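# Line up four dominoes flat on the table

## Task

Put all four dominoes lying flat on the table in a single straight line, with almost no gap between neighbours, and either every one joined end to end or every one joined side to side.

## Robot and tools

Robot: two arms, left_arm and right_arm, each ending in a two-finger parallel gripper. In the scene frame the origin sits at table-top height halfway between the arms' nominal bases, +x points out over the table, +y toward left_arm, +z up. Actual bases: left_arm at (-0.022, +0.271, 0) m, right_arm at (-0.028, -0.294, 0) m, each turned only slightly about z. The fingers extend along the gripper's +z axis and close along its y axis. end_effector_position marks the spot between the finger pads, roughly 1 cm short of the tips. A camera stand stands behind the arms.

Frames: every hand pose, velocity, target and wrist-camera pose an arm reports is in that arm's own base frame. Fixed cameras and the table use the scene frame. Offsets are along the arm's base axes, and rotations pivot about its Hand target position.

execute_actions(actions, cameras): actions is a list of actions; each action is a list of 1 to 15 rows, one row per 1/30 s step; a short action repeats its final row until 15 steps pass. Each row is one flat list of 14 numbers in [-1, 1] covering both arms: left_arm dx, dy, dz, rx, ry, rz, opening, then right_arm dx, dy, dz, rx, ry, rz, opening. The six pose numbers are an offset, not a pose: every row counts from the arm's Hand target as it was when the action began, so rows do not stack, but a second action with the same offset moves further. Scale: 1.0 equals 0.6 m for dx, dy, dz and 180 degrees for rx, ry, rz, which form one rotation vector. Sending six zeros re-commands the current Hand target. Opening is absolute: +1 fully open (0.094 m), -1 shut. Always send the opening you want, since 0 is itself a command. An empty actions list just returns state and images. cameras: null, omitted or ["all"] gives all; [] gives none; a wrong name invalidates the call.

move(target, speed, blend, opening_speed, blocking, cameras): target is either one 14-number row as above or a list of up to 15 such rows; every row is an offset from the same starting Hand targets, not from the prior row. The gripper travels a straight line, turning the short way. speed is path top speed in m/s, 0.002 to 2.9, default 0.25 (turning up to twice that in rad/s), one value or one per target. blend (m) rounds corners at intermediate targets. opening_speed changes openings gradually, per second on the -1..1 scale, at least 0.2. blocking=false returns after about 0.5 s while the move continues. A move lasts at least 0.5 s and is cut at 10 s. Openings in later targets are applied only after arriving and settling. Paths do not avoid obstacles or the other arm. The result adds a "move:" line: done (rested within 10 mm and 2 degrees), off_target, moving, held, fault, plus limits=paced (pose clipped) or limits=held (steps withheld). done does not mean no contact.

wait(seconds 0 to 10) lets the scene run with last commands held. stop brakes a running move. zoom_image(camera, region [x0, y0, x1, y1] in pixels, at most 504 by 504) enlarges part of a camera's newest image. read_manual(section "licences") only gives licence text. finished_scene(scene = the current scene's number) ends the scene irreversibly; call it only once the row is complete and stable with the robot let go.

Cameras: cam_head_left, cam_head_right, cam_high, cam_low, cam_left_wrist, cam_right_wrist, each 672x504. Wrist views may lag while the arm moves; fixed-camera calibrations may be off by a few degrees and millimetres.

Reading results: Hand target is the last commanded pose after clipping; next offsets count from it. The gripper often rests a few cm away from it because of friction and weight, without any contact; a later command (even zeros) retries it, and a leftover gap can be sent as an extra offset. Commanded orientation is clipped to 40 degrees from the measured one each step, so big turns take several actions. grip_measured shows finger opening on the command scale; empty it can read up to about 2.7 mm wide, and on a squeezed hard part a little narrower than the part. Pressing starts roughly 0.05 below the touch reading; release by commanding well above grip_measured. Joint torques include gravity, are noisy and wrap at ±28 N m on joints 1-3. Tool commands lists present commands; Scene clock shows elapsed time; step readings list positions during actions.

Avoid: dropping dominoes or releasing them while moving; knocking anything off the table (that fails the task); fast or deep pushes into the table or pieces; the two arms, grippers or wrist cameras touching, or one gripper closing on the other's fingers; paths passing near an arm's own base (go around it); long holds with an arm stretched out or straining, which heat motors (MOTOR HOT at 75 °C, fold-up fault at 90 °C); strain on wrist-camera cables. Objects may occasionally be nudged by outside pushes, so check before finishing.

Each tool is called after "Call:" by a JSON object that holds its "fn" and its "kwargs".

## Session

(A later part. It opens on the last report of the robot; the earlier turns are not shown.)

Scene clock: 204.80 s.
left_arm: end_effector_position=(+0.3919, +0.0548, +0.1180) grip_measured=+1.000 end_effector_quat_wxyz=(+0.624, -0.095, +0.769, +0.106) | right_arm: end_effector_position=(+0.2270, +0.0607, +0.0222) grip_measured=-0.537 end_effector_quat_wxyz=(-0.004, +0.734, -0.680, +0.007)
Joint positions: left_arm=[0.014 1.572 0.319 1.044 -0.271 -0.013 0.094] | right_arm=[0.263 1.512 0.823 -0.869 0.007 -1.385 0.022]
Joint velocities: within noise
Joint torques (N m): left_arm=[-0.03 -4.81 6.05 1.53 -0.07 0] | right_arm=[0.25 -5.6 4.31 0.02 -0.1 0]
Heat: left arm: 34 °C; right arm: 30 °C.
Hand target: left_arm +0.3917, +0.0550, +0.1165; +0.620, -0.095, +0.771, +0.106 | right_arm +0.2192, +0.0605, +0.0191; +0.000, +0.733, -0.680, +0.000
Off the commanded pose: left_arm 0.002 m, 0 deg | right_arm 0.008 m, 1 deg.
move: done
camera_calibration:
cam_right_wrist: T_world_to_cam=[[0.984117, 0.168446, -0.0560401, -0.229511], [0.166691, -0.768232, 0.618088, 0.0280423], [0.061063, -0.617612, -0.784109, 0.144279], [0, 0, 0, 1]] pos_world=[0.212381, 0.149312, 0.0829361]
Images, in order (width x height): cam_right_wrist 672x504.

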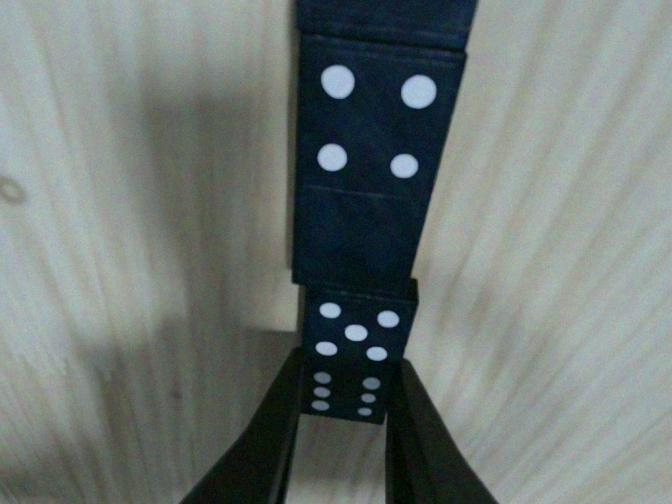

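Not moved; keep stepping.

Call:
{"fn": "move", "kwargs": {"target": [0,0,0,0,0,0,1,-0.004,-0.001,0.003,0,0,0,-0.7], "speed": 0.05, "cameras": ["cam_right_wrist"]}}

Call:
{"fn": "zoom_image", "kwargs": {"camera": "cam_right_wrist", "region": [220, 200, 470, 480]}}

Scene clock: 207.53 s.
left_arm: end_effector_position=(+0.3919, +0.0548, +0.1180) grip_measured=+1.000 end_effector_quat_wxyz=(+0.624, -0.095, +0.769, +0.106) | right_arm: end_effector_position=(+0.2258, +0.0604, +0.0223) grip_measured=-0.537 end_effector_quat_wxyz=(-0.004, +0.734, -0.680, +0.007)
Joint positions: left_arm=[0.014 1.572 0.319 1.044 -0.271 -0.013 0.094] | right_arm=[0.263 1.507 0.819 -0.869 0.007 -1.385 0.022]
Joint velocities: within noise
Joint torques (N m): left_arm=[-0.03 -4.82 6.04 1.53 -0.07 0.01] | right_arm=[0.05 -6.2 4.51 -0.03 -0.08 0.03]
Heat: left arm: 34 °C; right arm: 30 °C.
Hand target: left_arm +0.3917, +0.0550, +0.1165; +0.620, -0.095, +0.771, +0.106 | right_arm +0.2169, +0.0599, +0.0209; +0.000, +0.733, -0.680, +0.000
Off the commanded pose: left_arm 0.002 m, 0 deg | right_arm 0.009 m, 1 deg.
move: done
camera_calibration:
cam_right_wrist: T_world_to_cam=[[0.984153, 0.168453, -0.0553771, -0.228223], [0.166292, -0.768346, 0.618054, 0.0279941], [0.0615645, -0.617469, -0.784182, 0.144069], [0, 0, 0, 1]] pos_world=[0.211082, 0.148912, 0.0830361]
Images, in order (width x height): cam_right_wrist 672x504.

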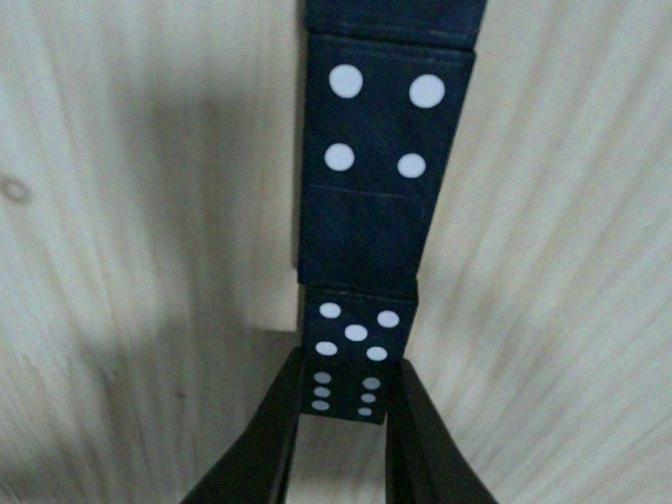

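Scaled by 1.800 from the camera's 672x504 image, which has a finer 960x720 frame.

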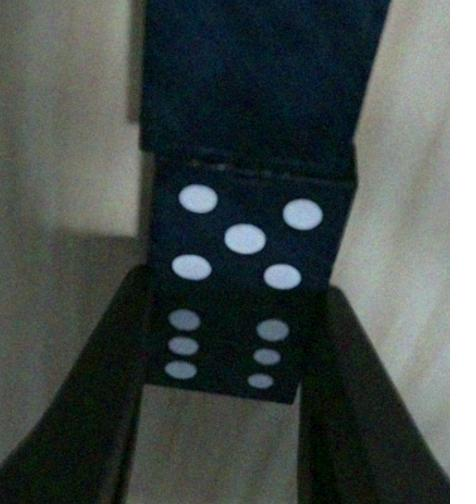

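Call:
{"fn": "move", "kwargs": {"target": [0,0,0,0,0,0,1,-0.0025,0,0,0,0,0,-0.7], "speed": 0.05, "cameras": ["cam_right_wrist"]}}

Call:
{"fn": "zoom_image", "kwargs": {"camera": "cam_right_wrist", "region": [220, 200, 470, 480]}}

Scene clock: 210.07 s.
left_arm: end_effector_position=(+0.3919, +0.0548, +0.1180) grip_measured=+1.000 end_effector_quat_wxyz=(+0.624, -0.095, +0.769, +0.106) | right_arm: end_effector_position=(+0.2244, +0.0600, +0.0222) grip_measured=-0.537 end_effector_quat_wxyz=(-0.004, +0.734, -0.680, +0.007)
Joint positions: left_arm=[0.014 1.572 0.319 1.044 -0.271 -0.013 0.094] | right_arm=[0.263 1.501 0.813 -0.869 0.007 -1.385 0.022]
Joint velocities: within noise
Joint torques (N m): left_arm=[-0.02 -4.82 6.05 1.53 -0.06 0] | right_arm=[0.43 -6.15 4.46 -0.06 -0.11 0.06]
Heat: left arm: 34 °C; right arm: 30 °C.
Hand target: left_arm +0.3917, +0.0550, +0.1165; +0.620, -0.095, +0.771, +0.106 | right_arm +0.2153, +0.0599, +0.0208; +0.000, +0.733, -0.680, -0.001
Off the commanded pose: left_arm 0.002 m, 0 deg | right_arm 0.009 m, 1 deg.
move: done
camera_calibration:
cam_right_wrist: T_world_to_cam=[[0.984153, 0.168453, -0.0553771, -0.226899], [0.166292, -0.768346, 0.618054, 0.0280416], [0.0615645, -0.617469, -0.784182, 0.143885], [0, 0, 0, 1]] pos_world=[0.209782, 0.148612, 0.0829361]
Images, in order (width x height): cam_right_wrist 672x504.

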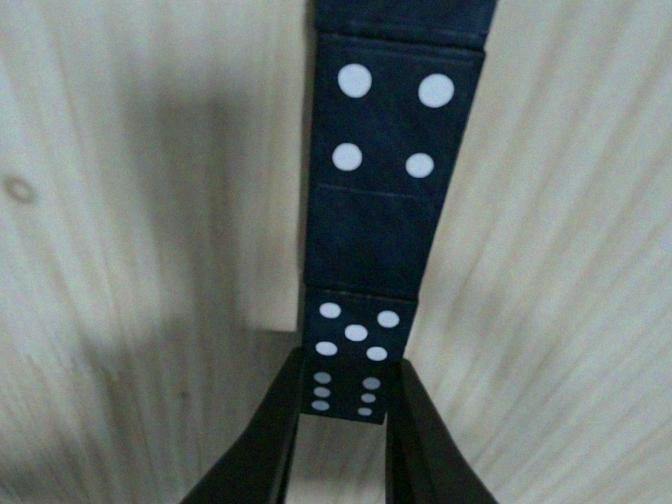

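Scaled by 1.800 from the camera's 672x504 image, which has a finer 960x720 frame.

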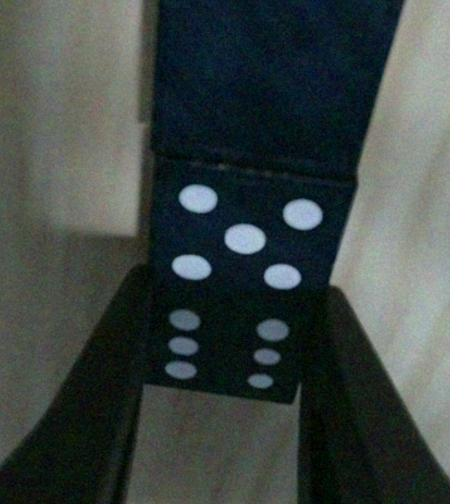

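Call:
{"fn": "move", "kwargs": {"target": [[0,0,0,0,0,0,1,0.008,0,0,0,0,0,-0.7],[0,0,0,0,0,0,1,0.008,0,0,0,0,0,-0.35],[0,0,0,0,0,0,1,0.008,0,0,0,0,0,-0.1],[0,0,0,0,0,0,1,0.01,0,0.12,0,0,0,-0.1],[0,0,0,0,0,0,1,0.05,-0.1,0.2,0,0,0,-0.1]], "speed": 0.08, "opening_speed": 0.6, "cameras": ["cam_right_wrist","cam_head_right","cam_low"]}}

Call:
{"fn": "zoom_image", "kwargs": {"camera": "cam_head_right", "region": [390, 230, 490, 300]}}

Call:
{"fn": "zoom_image", "kwargs": {"camera": "cam_right_wrist", "region": [200, 0, 500, 300]}}

Call:
{"fn": "zoom_image", "kwargs": {"camera": "cam_low", "region": [200, 170, 460, 260]}}

Scene clock: 217.47 s.
left_arm: end_effector_position=(+0.3919, +0.0548, +0.1180) grip_measured=+1.000 end_effector_quat_wxyz=(+0.624, -0.095, +0.769, +0.106) | right_arm: end_effector_position=(+0.2413, -0.0006, +0.1331) grip_measured=-0.101 end_effector_quat_wxyz=(+0.007, +0.730, -0.683, -0.001)
Joint positions: left_arm=[0.014 1.572 0.319 1.044 -0.271 -0.013 0.094] | right_arm=[-0.001 1.465 1.235 -1.352 0.008 -1.638 0.042]
Joint velocities: within noise
Joint torques (N m): left_arm=[-0.03 -4.82 6.05 1.53 -0.06 0] | right_arm=[-0.32 -4.45 9.72 -0.18 -0.06 -0.09]
Heat: left arm: 34 °C; right arm: 30 °C.
Hand target: left_arm +0.3917, +0.0550, +0.1165; +0.620, -0.095, +0.771, +0.106 | right_arm +0.2453, -0.0001, +0.1409; +0.000, +0.733, -0.680, +0.000
Off the commanded pose: left_arm 0.002 m, 0 deg | right_arm 0.009 m, 1 deg.
move: done
camera_calibration:
cam_right_wrist: T_world_to_cam=[[0.984034, 0.158039, -0.0818526, -0.223638], [0.174573, -0.767547, 0.616763, -0.0917726], [0.034647, -0.621205, -0.782882, 0.198797], [0, 0, 0, 1]] pos_world=[0.229201, 0.0883975, 0.193931]
Images, in order (width x height): cam_head_right 672x504, cam_low 672x504, cam_right_wrist 672x504.

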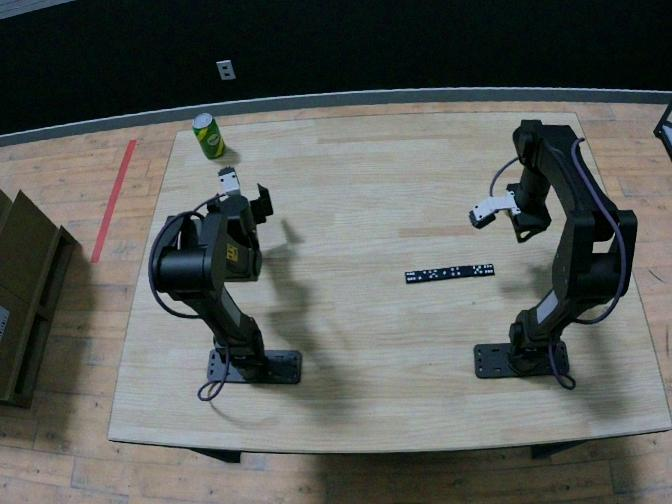

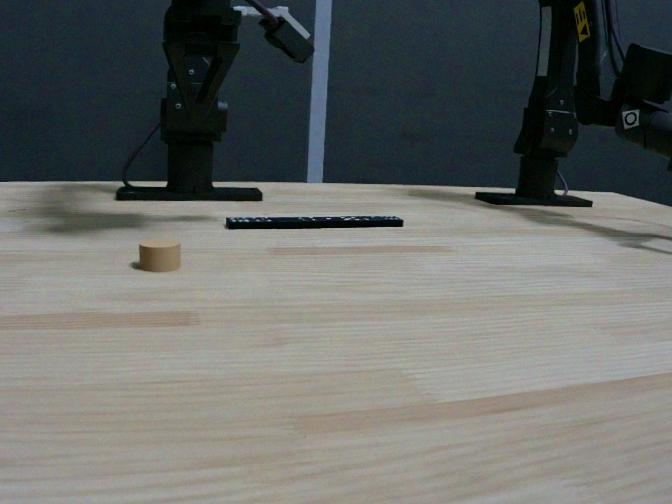

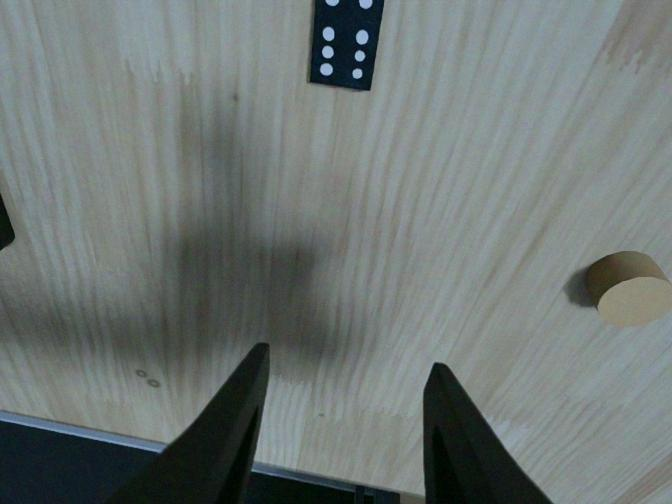

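Scaled by 5.040 from the camera's 672x504 image, which has a finer 960x720 frame.

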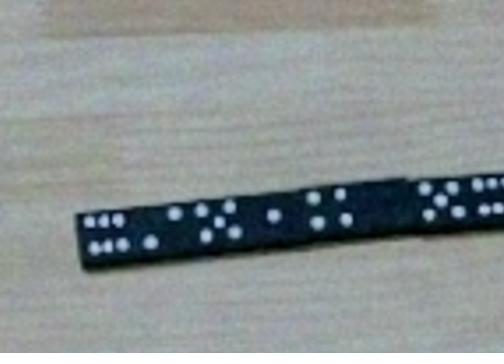

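Scaled by 1.680 from the camera's 672x504 image, which has a finer 960x720 frame.

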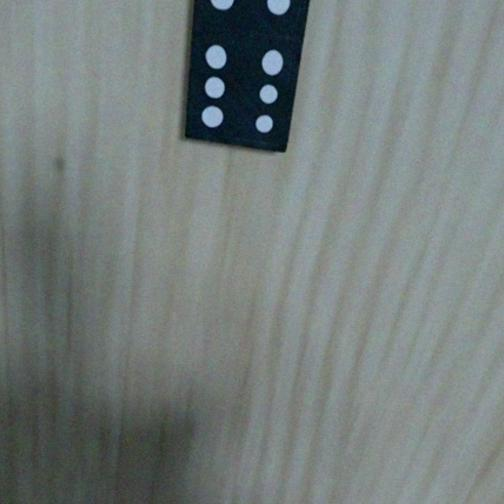

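Scaled by 1.938 from the camera's 672x504 image, which has a finer 960x720 frame.

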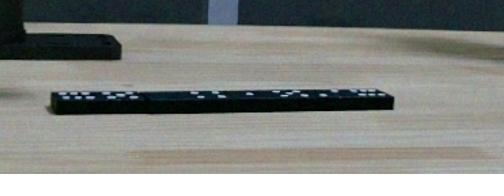

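Call:
{"fn": "move", "kwargs": {"target": [0,0,0,0,0,0,1,-0.05,0.17,0,0,0,0,-0.1], "speed": 0.25, "cameras": ["cam_right_wrist"]}}

Call:
{"fn": "zoom_image", "kwargs": {"camera": "cam_right_wrist", "region": [260, 0, 460, 300]}}

Call:
{"fn": "zoom_image", "kwargs": {"camera": "cam_head_right", "region": [440, 255, 500, 285]}}

Scene clock: 224.03 s.
left_arm: end_effector_position=(+0.3919, +0.0548, +0.1180) grip_measured=+1.000 end_effector_quat_wxyz=(+0.624, -0.095, +0.769, +0.106) | right_arm: end_effector_position=(+0.2169, +0.1012, +0.1346) grip_measured=-0.101 end_effector_quat_wxyz=(+0.006, +0.735, -0.678, -0.001)
Joint positions: left_arm=[0.014 1.572 0.319 1.044 -0.271 -0.013 0.094] | right_arm=[0.434 1.458 1.235 -1.359 0.002 -1.217 0.042]
Joint velocities: within noise
Joint torques (N m): left_arm=[-0.02 -4.82 6.05 1.53 -0.07 0.01] | right_arm=[0.32 -6.08 7.68 -0.17 -0.03 0.08]
Heat: left arm: 34 °C; right arm: 30 °C.
Hand target: left_arm +0.3917, +0.0550, +0.1165; +0.620, -0.095, +0.771, +0.106 | right_arm +0.2153, +0.1018, +0.1408; +0.000, +0.733, -0.680, +0.000
Off the commanded pose: left_arm 0.002 m, 0 deg | right_arm 0.006 m, 1 deg.
move: done
camera_calibration:
cam_right_wrist: T_world_to_cam=[[0.981838, 0.171629, -0.0808487, -0.216541], [0.184579, -0.765642, 0.616217, -0.0125765], [0.0438598, -0.619948, -0.783416, 0.261912], [0, 0, 0, 1]] pos_world=[0.203442, 0.189908, 0.195429]
Images, in order (width x height): cam_right_wrist 672x504.

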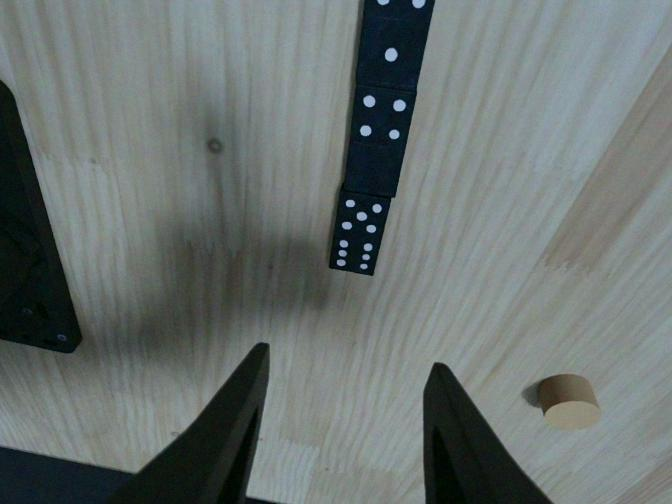

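Scaled by 1.680 from the camera's 672x504 image, which has a finer 960x720 frame.

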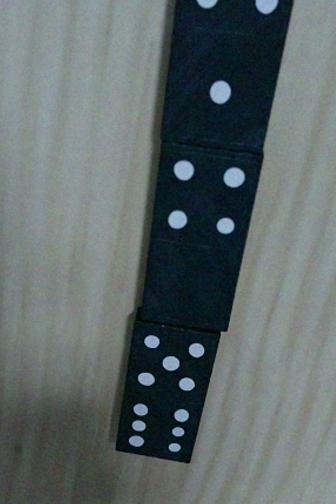

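This scene's latest camera images include none from cam_head_right. They are from: cam_right_wrist. cam_head_right's image comes with the result of a call that names it in "cameras".

Call:
{"fn": "move", "kwargs": {"target": [[0,0,0,0,0,0,1,0.0153,-0.07,-0.1,0,0,0,-0.15],[0,0,0,0,0,0,1,0.0153,-0.07,-0.201,0,0,0,-0.15]], "speed": 0.12, "cameras": ["cam_right_wrist"]}}

Call:
{"fn": "zoom_image", "kwargs": {"camera": "cam_right_wrist", "region": [220, 200, 470, 480]}}

Scene clock: 230.73 s.
left_arm: end_effector_position=(+0.3919, +0.0548, +0.1180) grip_measured=+1.000 end_effector_quat_wxyz=(+0.624, -0.095, +0.769, +0.106) | right_arm: end_effector_position=(+0.2261, +0.0599, +0.0234) grip_measured=-0.149 end_effector_quat_wxyz=(+0.001, +0.731, -0.683, +0.004)
Joint positions: left_arm=[0.014 1.572 0.319 1.044 -0.271 -0.013 0.094] | right_arm=[0.261 1.517 0.833 -0.885 0.008 -1.378 0.04]
Joint velocities: within noise
Joint torques (N m): left_arm=[-0.02 -4.82 6.05 1.53 -0.07 0.01] | right_arm=[-0.46 -4.7 5.37 0.11 -0.08 -0.09]
Heat: left arm: 35 °C; right arm: 30 °C.
Hand target: left_arm +0.3917, +0.0550, +0.1165; +0.620, -0.095, +0.771, +0.106 | right_arm +0.2246, +0.0599, +0.0203; +0.000, +0.733, -0.680, -0.001
Off the commanded pose: left_arm 0.002 m, 0 deg | right_arm 0.004 m, 1 deg.
move: done
camera_calibration:
cam_right_wrist: T_world_to_cam=[[0.984871, 0.159996, -0.0665695, -0.227928], [0.166523, -0.767466, 0.619084, 0.0267122], [0.047961, -0.620803, -0.782498, 0.147923], [0, 0, 0, 1]] pos_world=[0.212937, 0.148799, 0.0840396]
Images, in order (width x height): cam_right_wrist 672x504.

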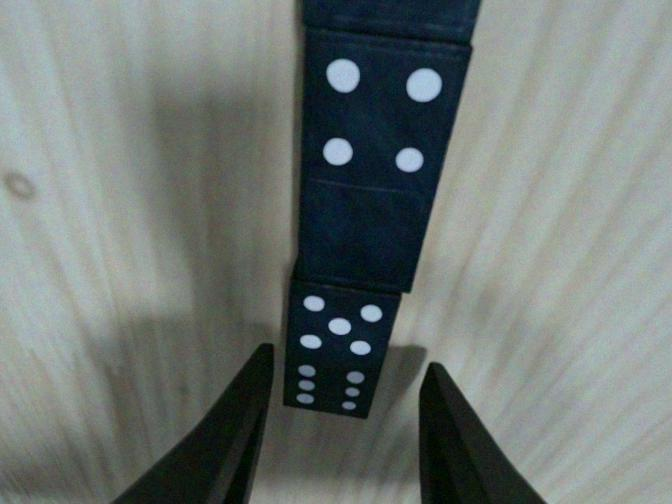

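Scaled by 1.800 from the camera's 672x504 image, which has a finer 960x720 frame.

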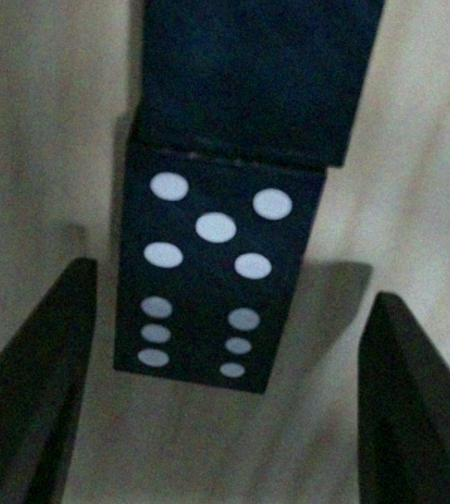

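Call:
{"fn": "move", "kwargs": {"target": [[0,0,0,0,0,0,1,0,0,-0.002,0,0,0,-0.2],[0,0,0,0,0,0,1,0,0,-0.002,0,0,0,-0.44]], "speed": 0.05, "opening_speed": 0.3, "cameras": ["cam_right_wrist"]}}

Call:
{"fn": "zoom_image", "kwargs": {"camera": "cam_right_wrist", "region": [220, 200, 470, 480]}}

Scene clock: 236.97 s.
left_arm: end_effector_position=(+0.3919, +0.0548, +0.1180) grip_measured=+1.000 end_effector_quat_wxyz=(+0.624, -0.095, +0.769, +0.106) | right_arm: end_effector_position=(+0.2275, +0.0602, +0.0235) grip_measured=-0.439 end_effector_quat_wxyz=(-0.001, +0.731, -0.682, +0.006)
Joint positions: left_arm=[0.014 1.572 0.319 1.044 -0.271 -0.013 0.094] | right_arm=[0.261 1.517 0.833 -0.879 0.008 -1.379 0.026]
Joint velocities: within noise
Joint torques (N m): left_arm=[-0.02 -4.82 6.05 1.53 -0.06 0.01] | right_arm=[-0.54 -4.45 5.12 0.15 -0.13 -0.12]
Heat: left arm: 35 °C; right arm: 30 °C.
Hand target: left_arm +0.3917, +0.0550, +0.1165; +0.620, -0.095, +0.771, +0.106 | right_arm +0.2246, +0.0599, +0.0191; +0.000, +0.734, -0.680, +0.000
Off the commanded pose: left_arm 0.002 m, 0 deg | right_arm 0.005 m, 1 deg.
move: done
camera_calibration:
cam_right_wrist: T_world_to_cam=[[0.985102, 0.160824, -0.0609143, -0.229616], [0.163689, -0.768248, 0.61887, 0.0274557], [0.0527317, -0.619621, -0.783128, 0.146997], [0, 0, 0, 1]] pos_world=[0.21395, 0.149103, 0.0841389]
Images, in order (width x height): cam_right_wrist 672x504.

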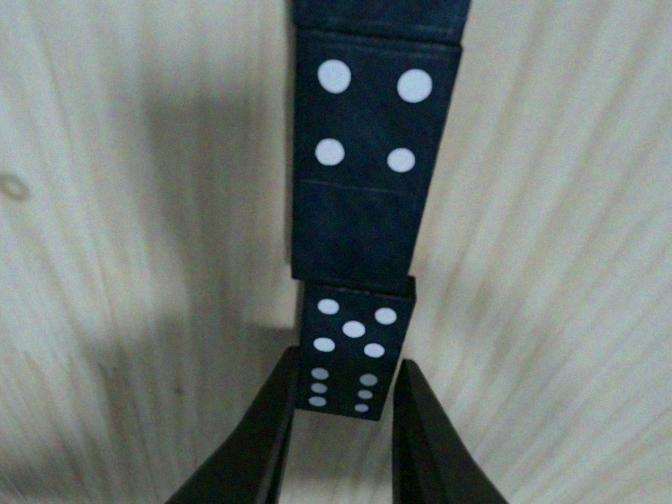

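Scaled by 1.800 from the camera's 672x504 image, which has a finer 960x720 frame.

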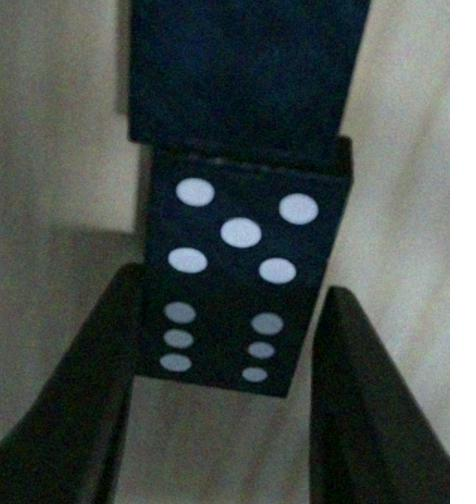

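Call:
{"fn": "move", "kwargs": {"target": [0,0,0,0,0,0,1,-0.008,0,0.004,0,0,0,-0.44], "speed": 0.05, "cameras": ["cam_right_wrist"]}}

Call:
{"fn": "zoom_image", "kwargs": {"camera": "cam_right_wrist", "region": [220, 200, 470, 480]}}

Scene clock: 240.70 s.
left_arm: end_effector_position=(+0.3919, +0.0548, +0.1180) grip_measured=+1.000 end_effector_quat_wxyz=(+0.624, -0.095, +0.769, +0.106) | right_arm: end_effector_position=(+0.2237, +0.0592, +0.0209) grip_measured=-0.439 end_effector_quat_wxyz=(+0.003, +0.731, -0.682, +0.003)
Joint positions: left_arm=[0.014 1.572 0.319 1.044 -0.271 -0.013 0.094] | right_arm=[0.261 1.517 0.822 -0.879 0.008 -1.379 0.026]
Joint velocities: within noise
Joint torques (N m): left_arm=[-0.02 -4.82 6.05 1.53 -0.07 0] | right_arm=[-0.03 -6.34 5.01 -0.01 -0.08 -0.04]
Heat: left arm: 35 °C; right arm: 30 °C.
Hand target: left_arm +0.3917, +0.0550, +0.1165; +0.620, -0.095, +0.771, +0.106 | right_arm +0.2198, +0.0599, +0.0215; +0.000, +0.734, -0.680, -0.001
Off the commanded pose: left_arm 0.002 m, 0 deg | right_arm 0.004 m, 1 deg.
move: done
camera_calibration:
cam_right_wrist: T_world_to_cam=[[0.984397, 0.160629, -0.0718395, -0.225395], [0.170267, -0.766514, 0.619245, 0.0272837], [0.0444026, -0.621815, -0.781904, 0.146473], [0, 0, 0, 1]] pos_world=[0.210729, 0.148197, 0.0814402]
Images, in order (width x height): cam_right_wrist 672x504.

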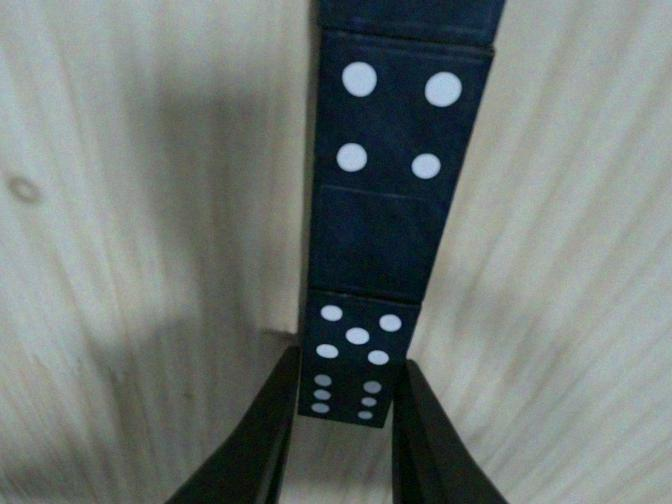

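Scaled by 1.800 from the camera's 672x504 image, which has a finer 960x720 frame.

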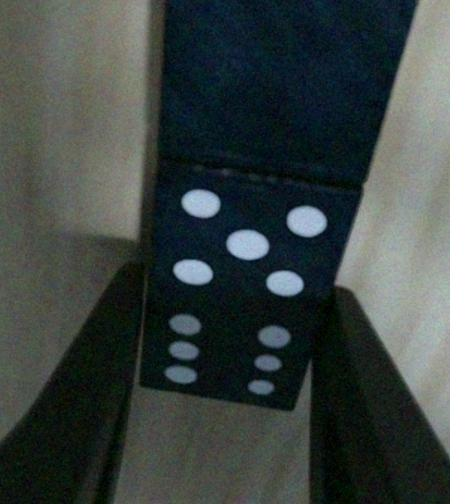

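Call:
{"fn": "move", "kwargs": {"target": [[0.006,0,0,0,0,0,1,0.0055,0,0,0,0,0,0.1],[0,0,0,0,0,0,1,0.0055,0,0.1,0,0,0,0.1],[0,0,0,0,0,0,1,-0.01,0.07,0.2,0,0,0,0.1]], "speed": 0.15, "cameras": ["cam_right_wrist","cam_head_right","cam_low"]}}

Call:
{"fn": "zoom_image", "kwargs": {"camera": "cam_right_wrist", "region": [260, 0, 460, 300]}}

Call:
{"fn": "zoom_image", "kwargs": {"camera": "cam_head_right", "region": [395, 245, 505, 295]}}

Scene clock: 247.33 s.
left_arm: end_effector_position=(+0.3919, +0.0548, +0.1180) grip_measured=+1.000 end_effector_quat_wxyz=(+0.624, -0.095, +0.769, +0.106) | right_arm: end_effector_position=(+0.2111, +0.0980, +0.1308) grip_measured=+0.099 end_effector_quat_wxyz=(+0.014, +0.734, -0.679, -0.002)
Joint positions: left_arm=[0.014 1.572 0.319 1.044 -0.271 -0.013 0.094] | right_arm=[0.436 1.448 1.211 -1.361 0.007 -1.214 0.052]
Joint velocities: within noise
Joint torques (N m): left_arm=[-0.02 -4.82 6.05 1.53 -0.07 0.01] | right_arm=[0.39 -5.61 9.47 -0.18 -0.09 0.09]
Heat: left arm: 35 °C; right arm: 30 °C.
Hand target: left_arm +0.3917, +0.0550, +0.1165; +0.620, -0.095, +0.771, +0.106 | right_arm +0.2138, +0.1019, +0.1414; +0.000, +0.733, -0.680, +0.000
Off the commanded pose: left_arm 0.002 m, 0 deg | right_arm 0.012 m, 2 deg.
move: off_target (right_arm)
camera_calibration:
cam_right_wrist: T_world_to_cam=[[0.98094, 0.169572, -0.0948764, -0.208408], [0.191377, -0.758621, 0.622792, -0.0146384], [0.0336328, -0.629079, -0.776614, 0.259346], [0, 0, 0, 1]] pos_world=[0.198515, 0.187384, 0.190755]
Images, in order (width x height): cam_head_right 672x504, cam_low 672x504, cam_right_wrist 672x504.

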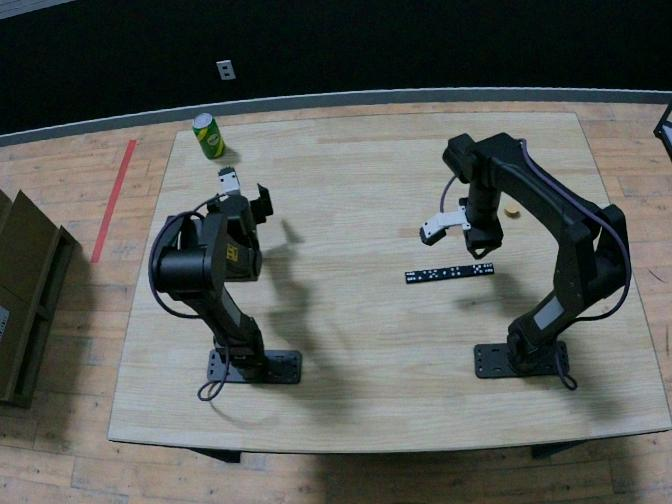

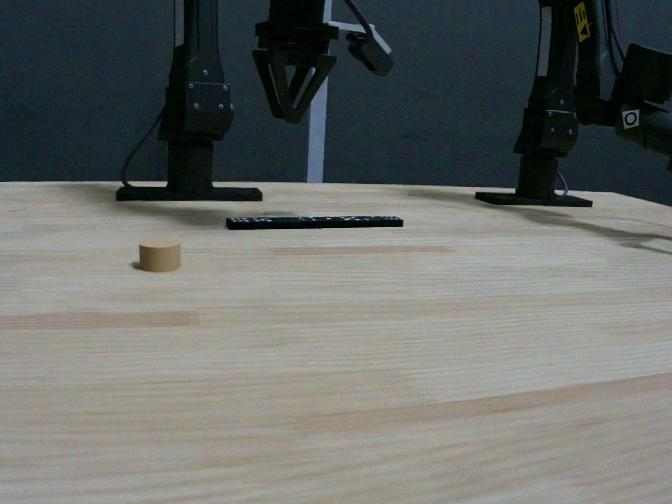

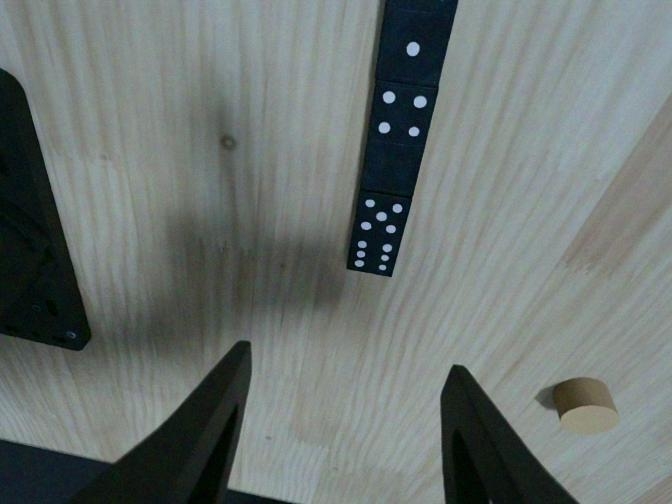

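Scaled by 1.680 from the camera's 672x504 image, which has a finer 960x720 frame.

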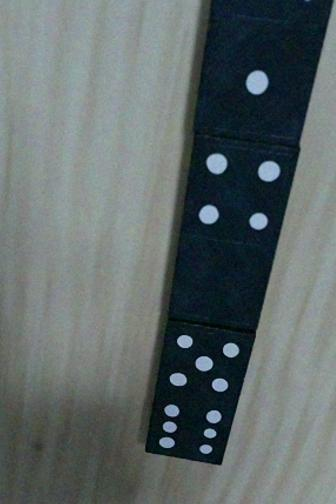

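Scaled by 4.582 from the camera's 672x504 image, which has a finer 960x720 frame.

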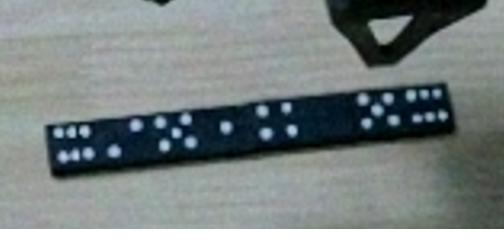

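Call:
{"fn": "finished_scene", "kwargs": {"scene": 2}}

The scene is finished: the task was done.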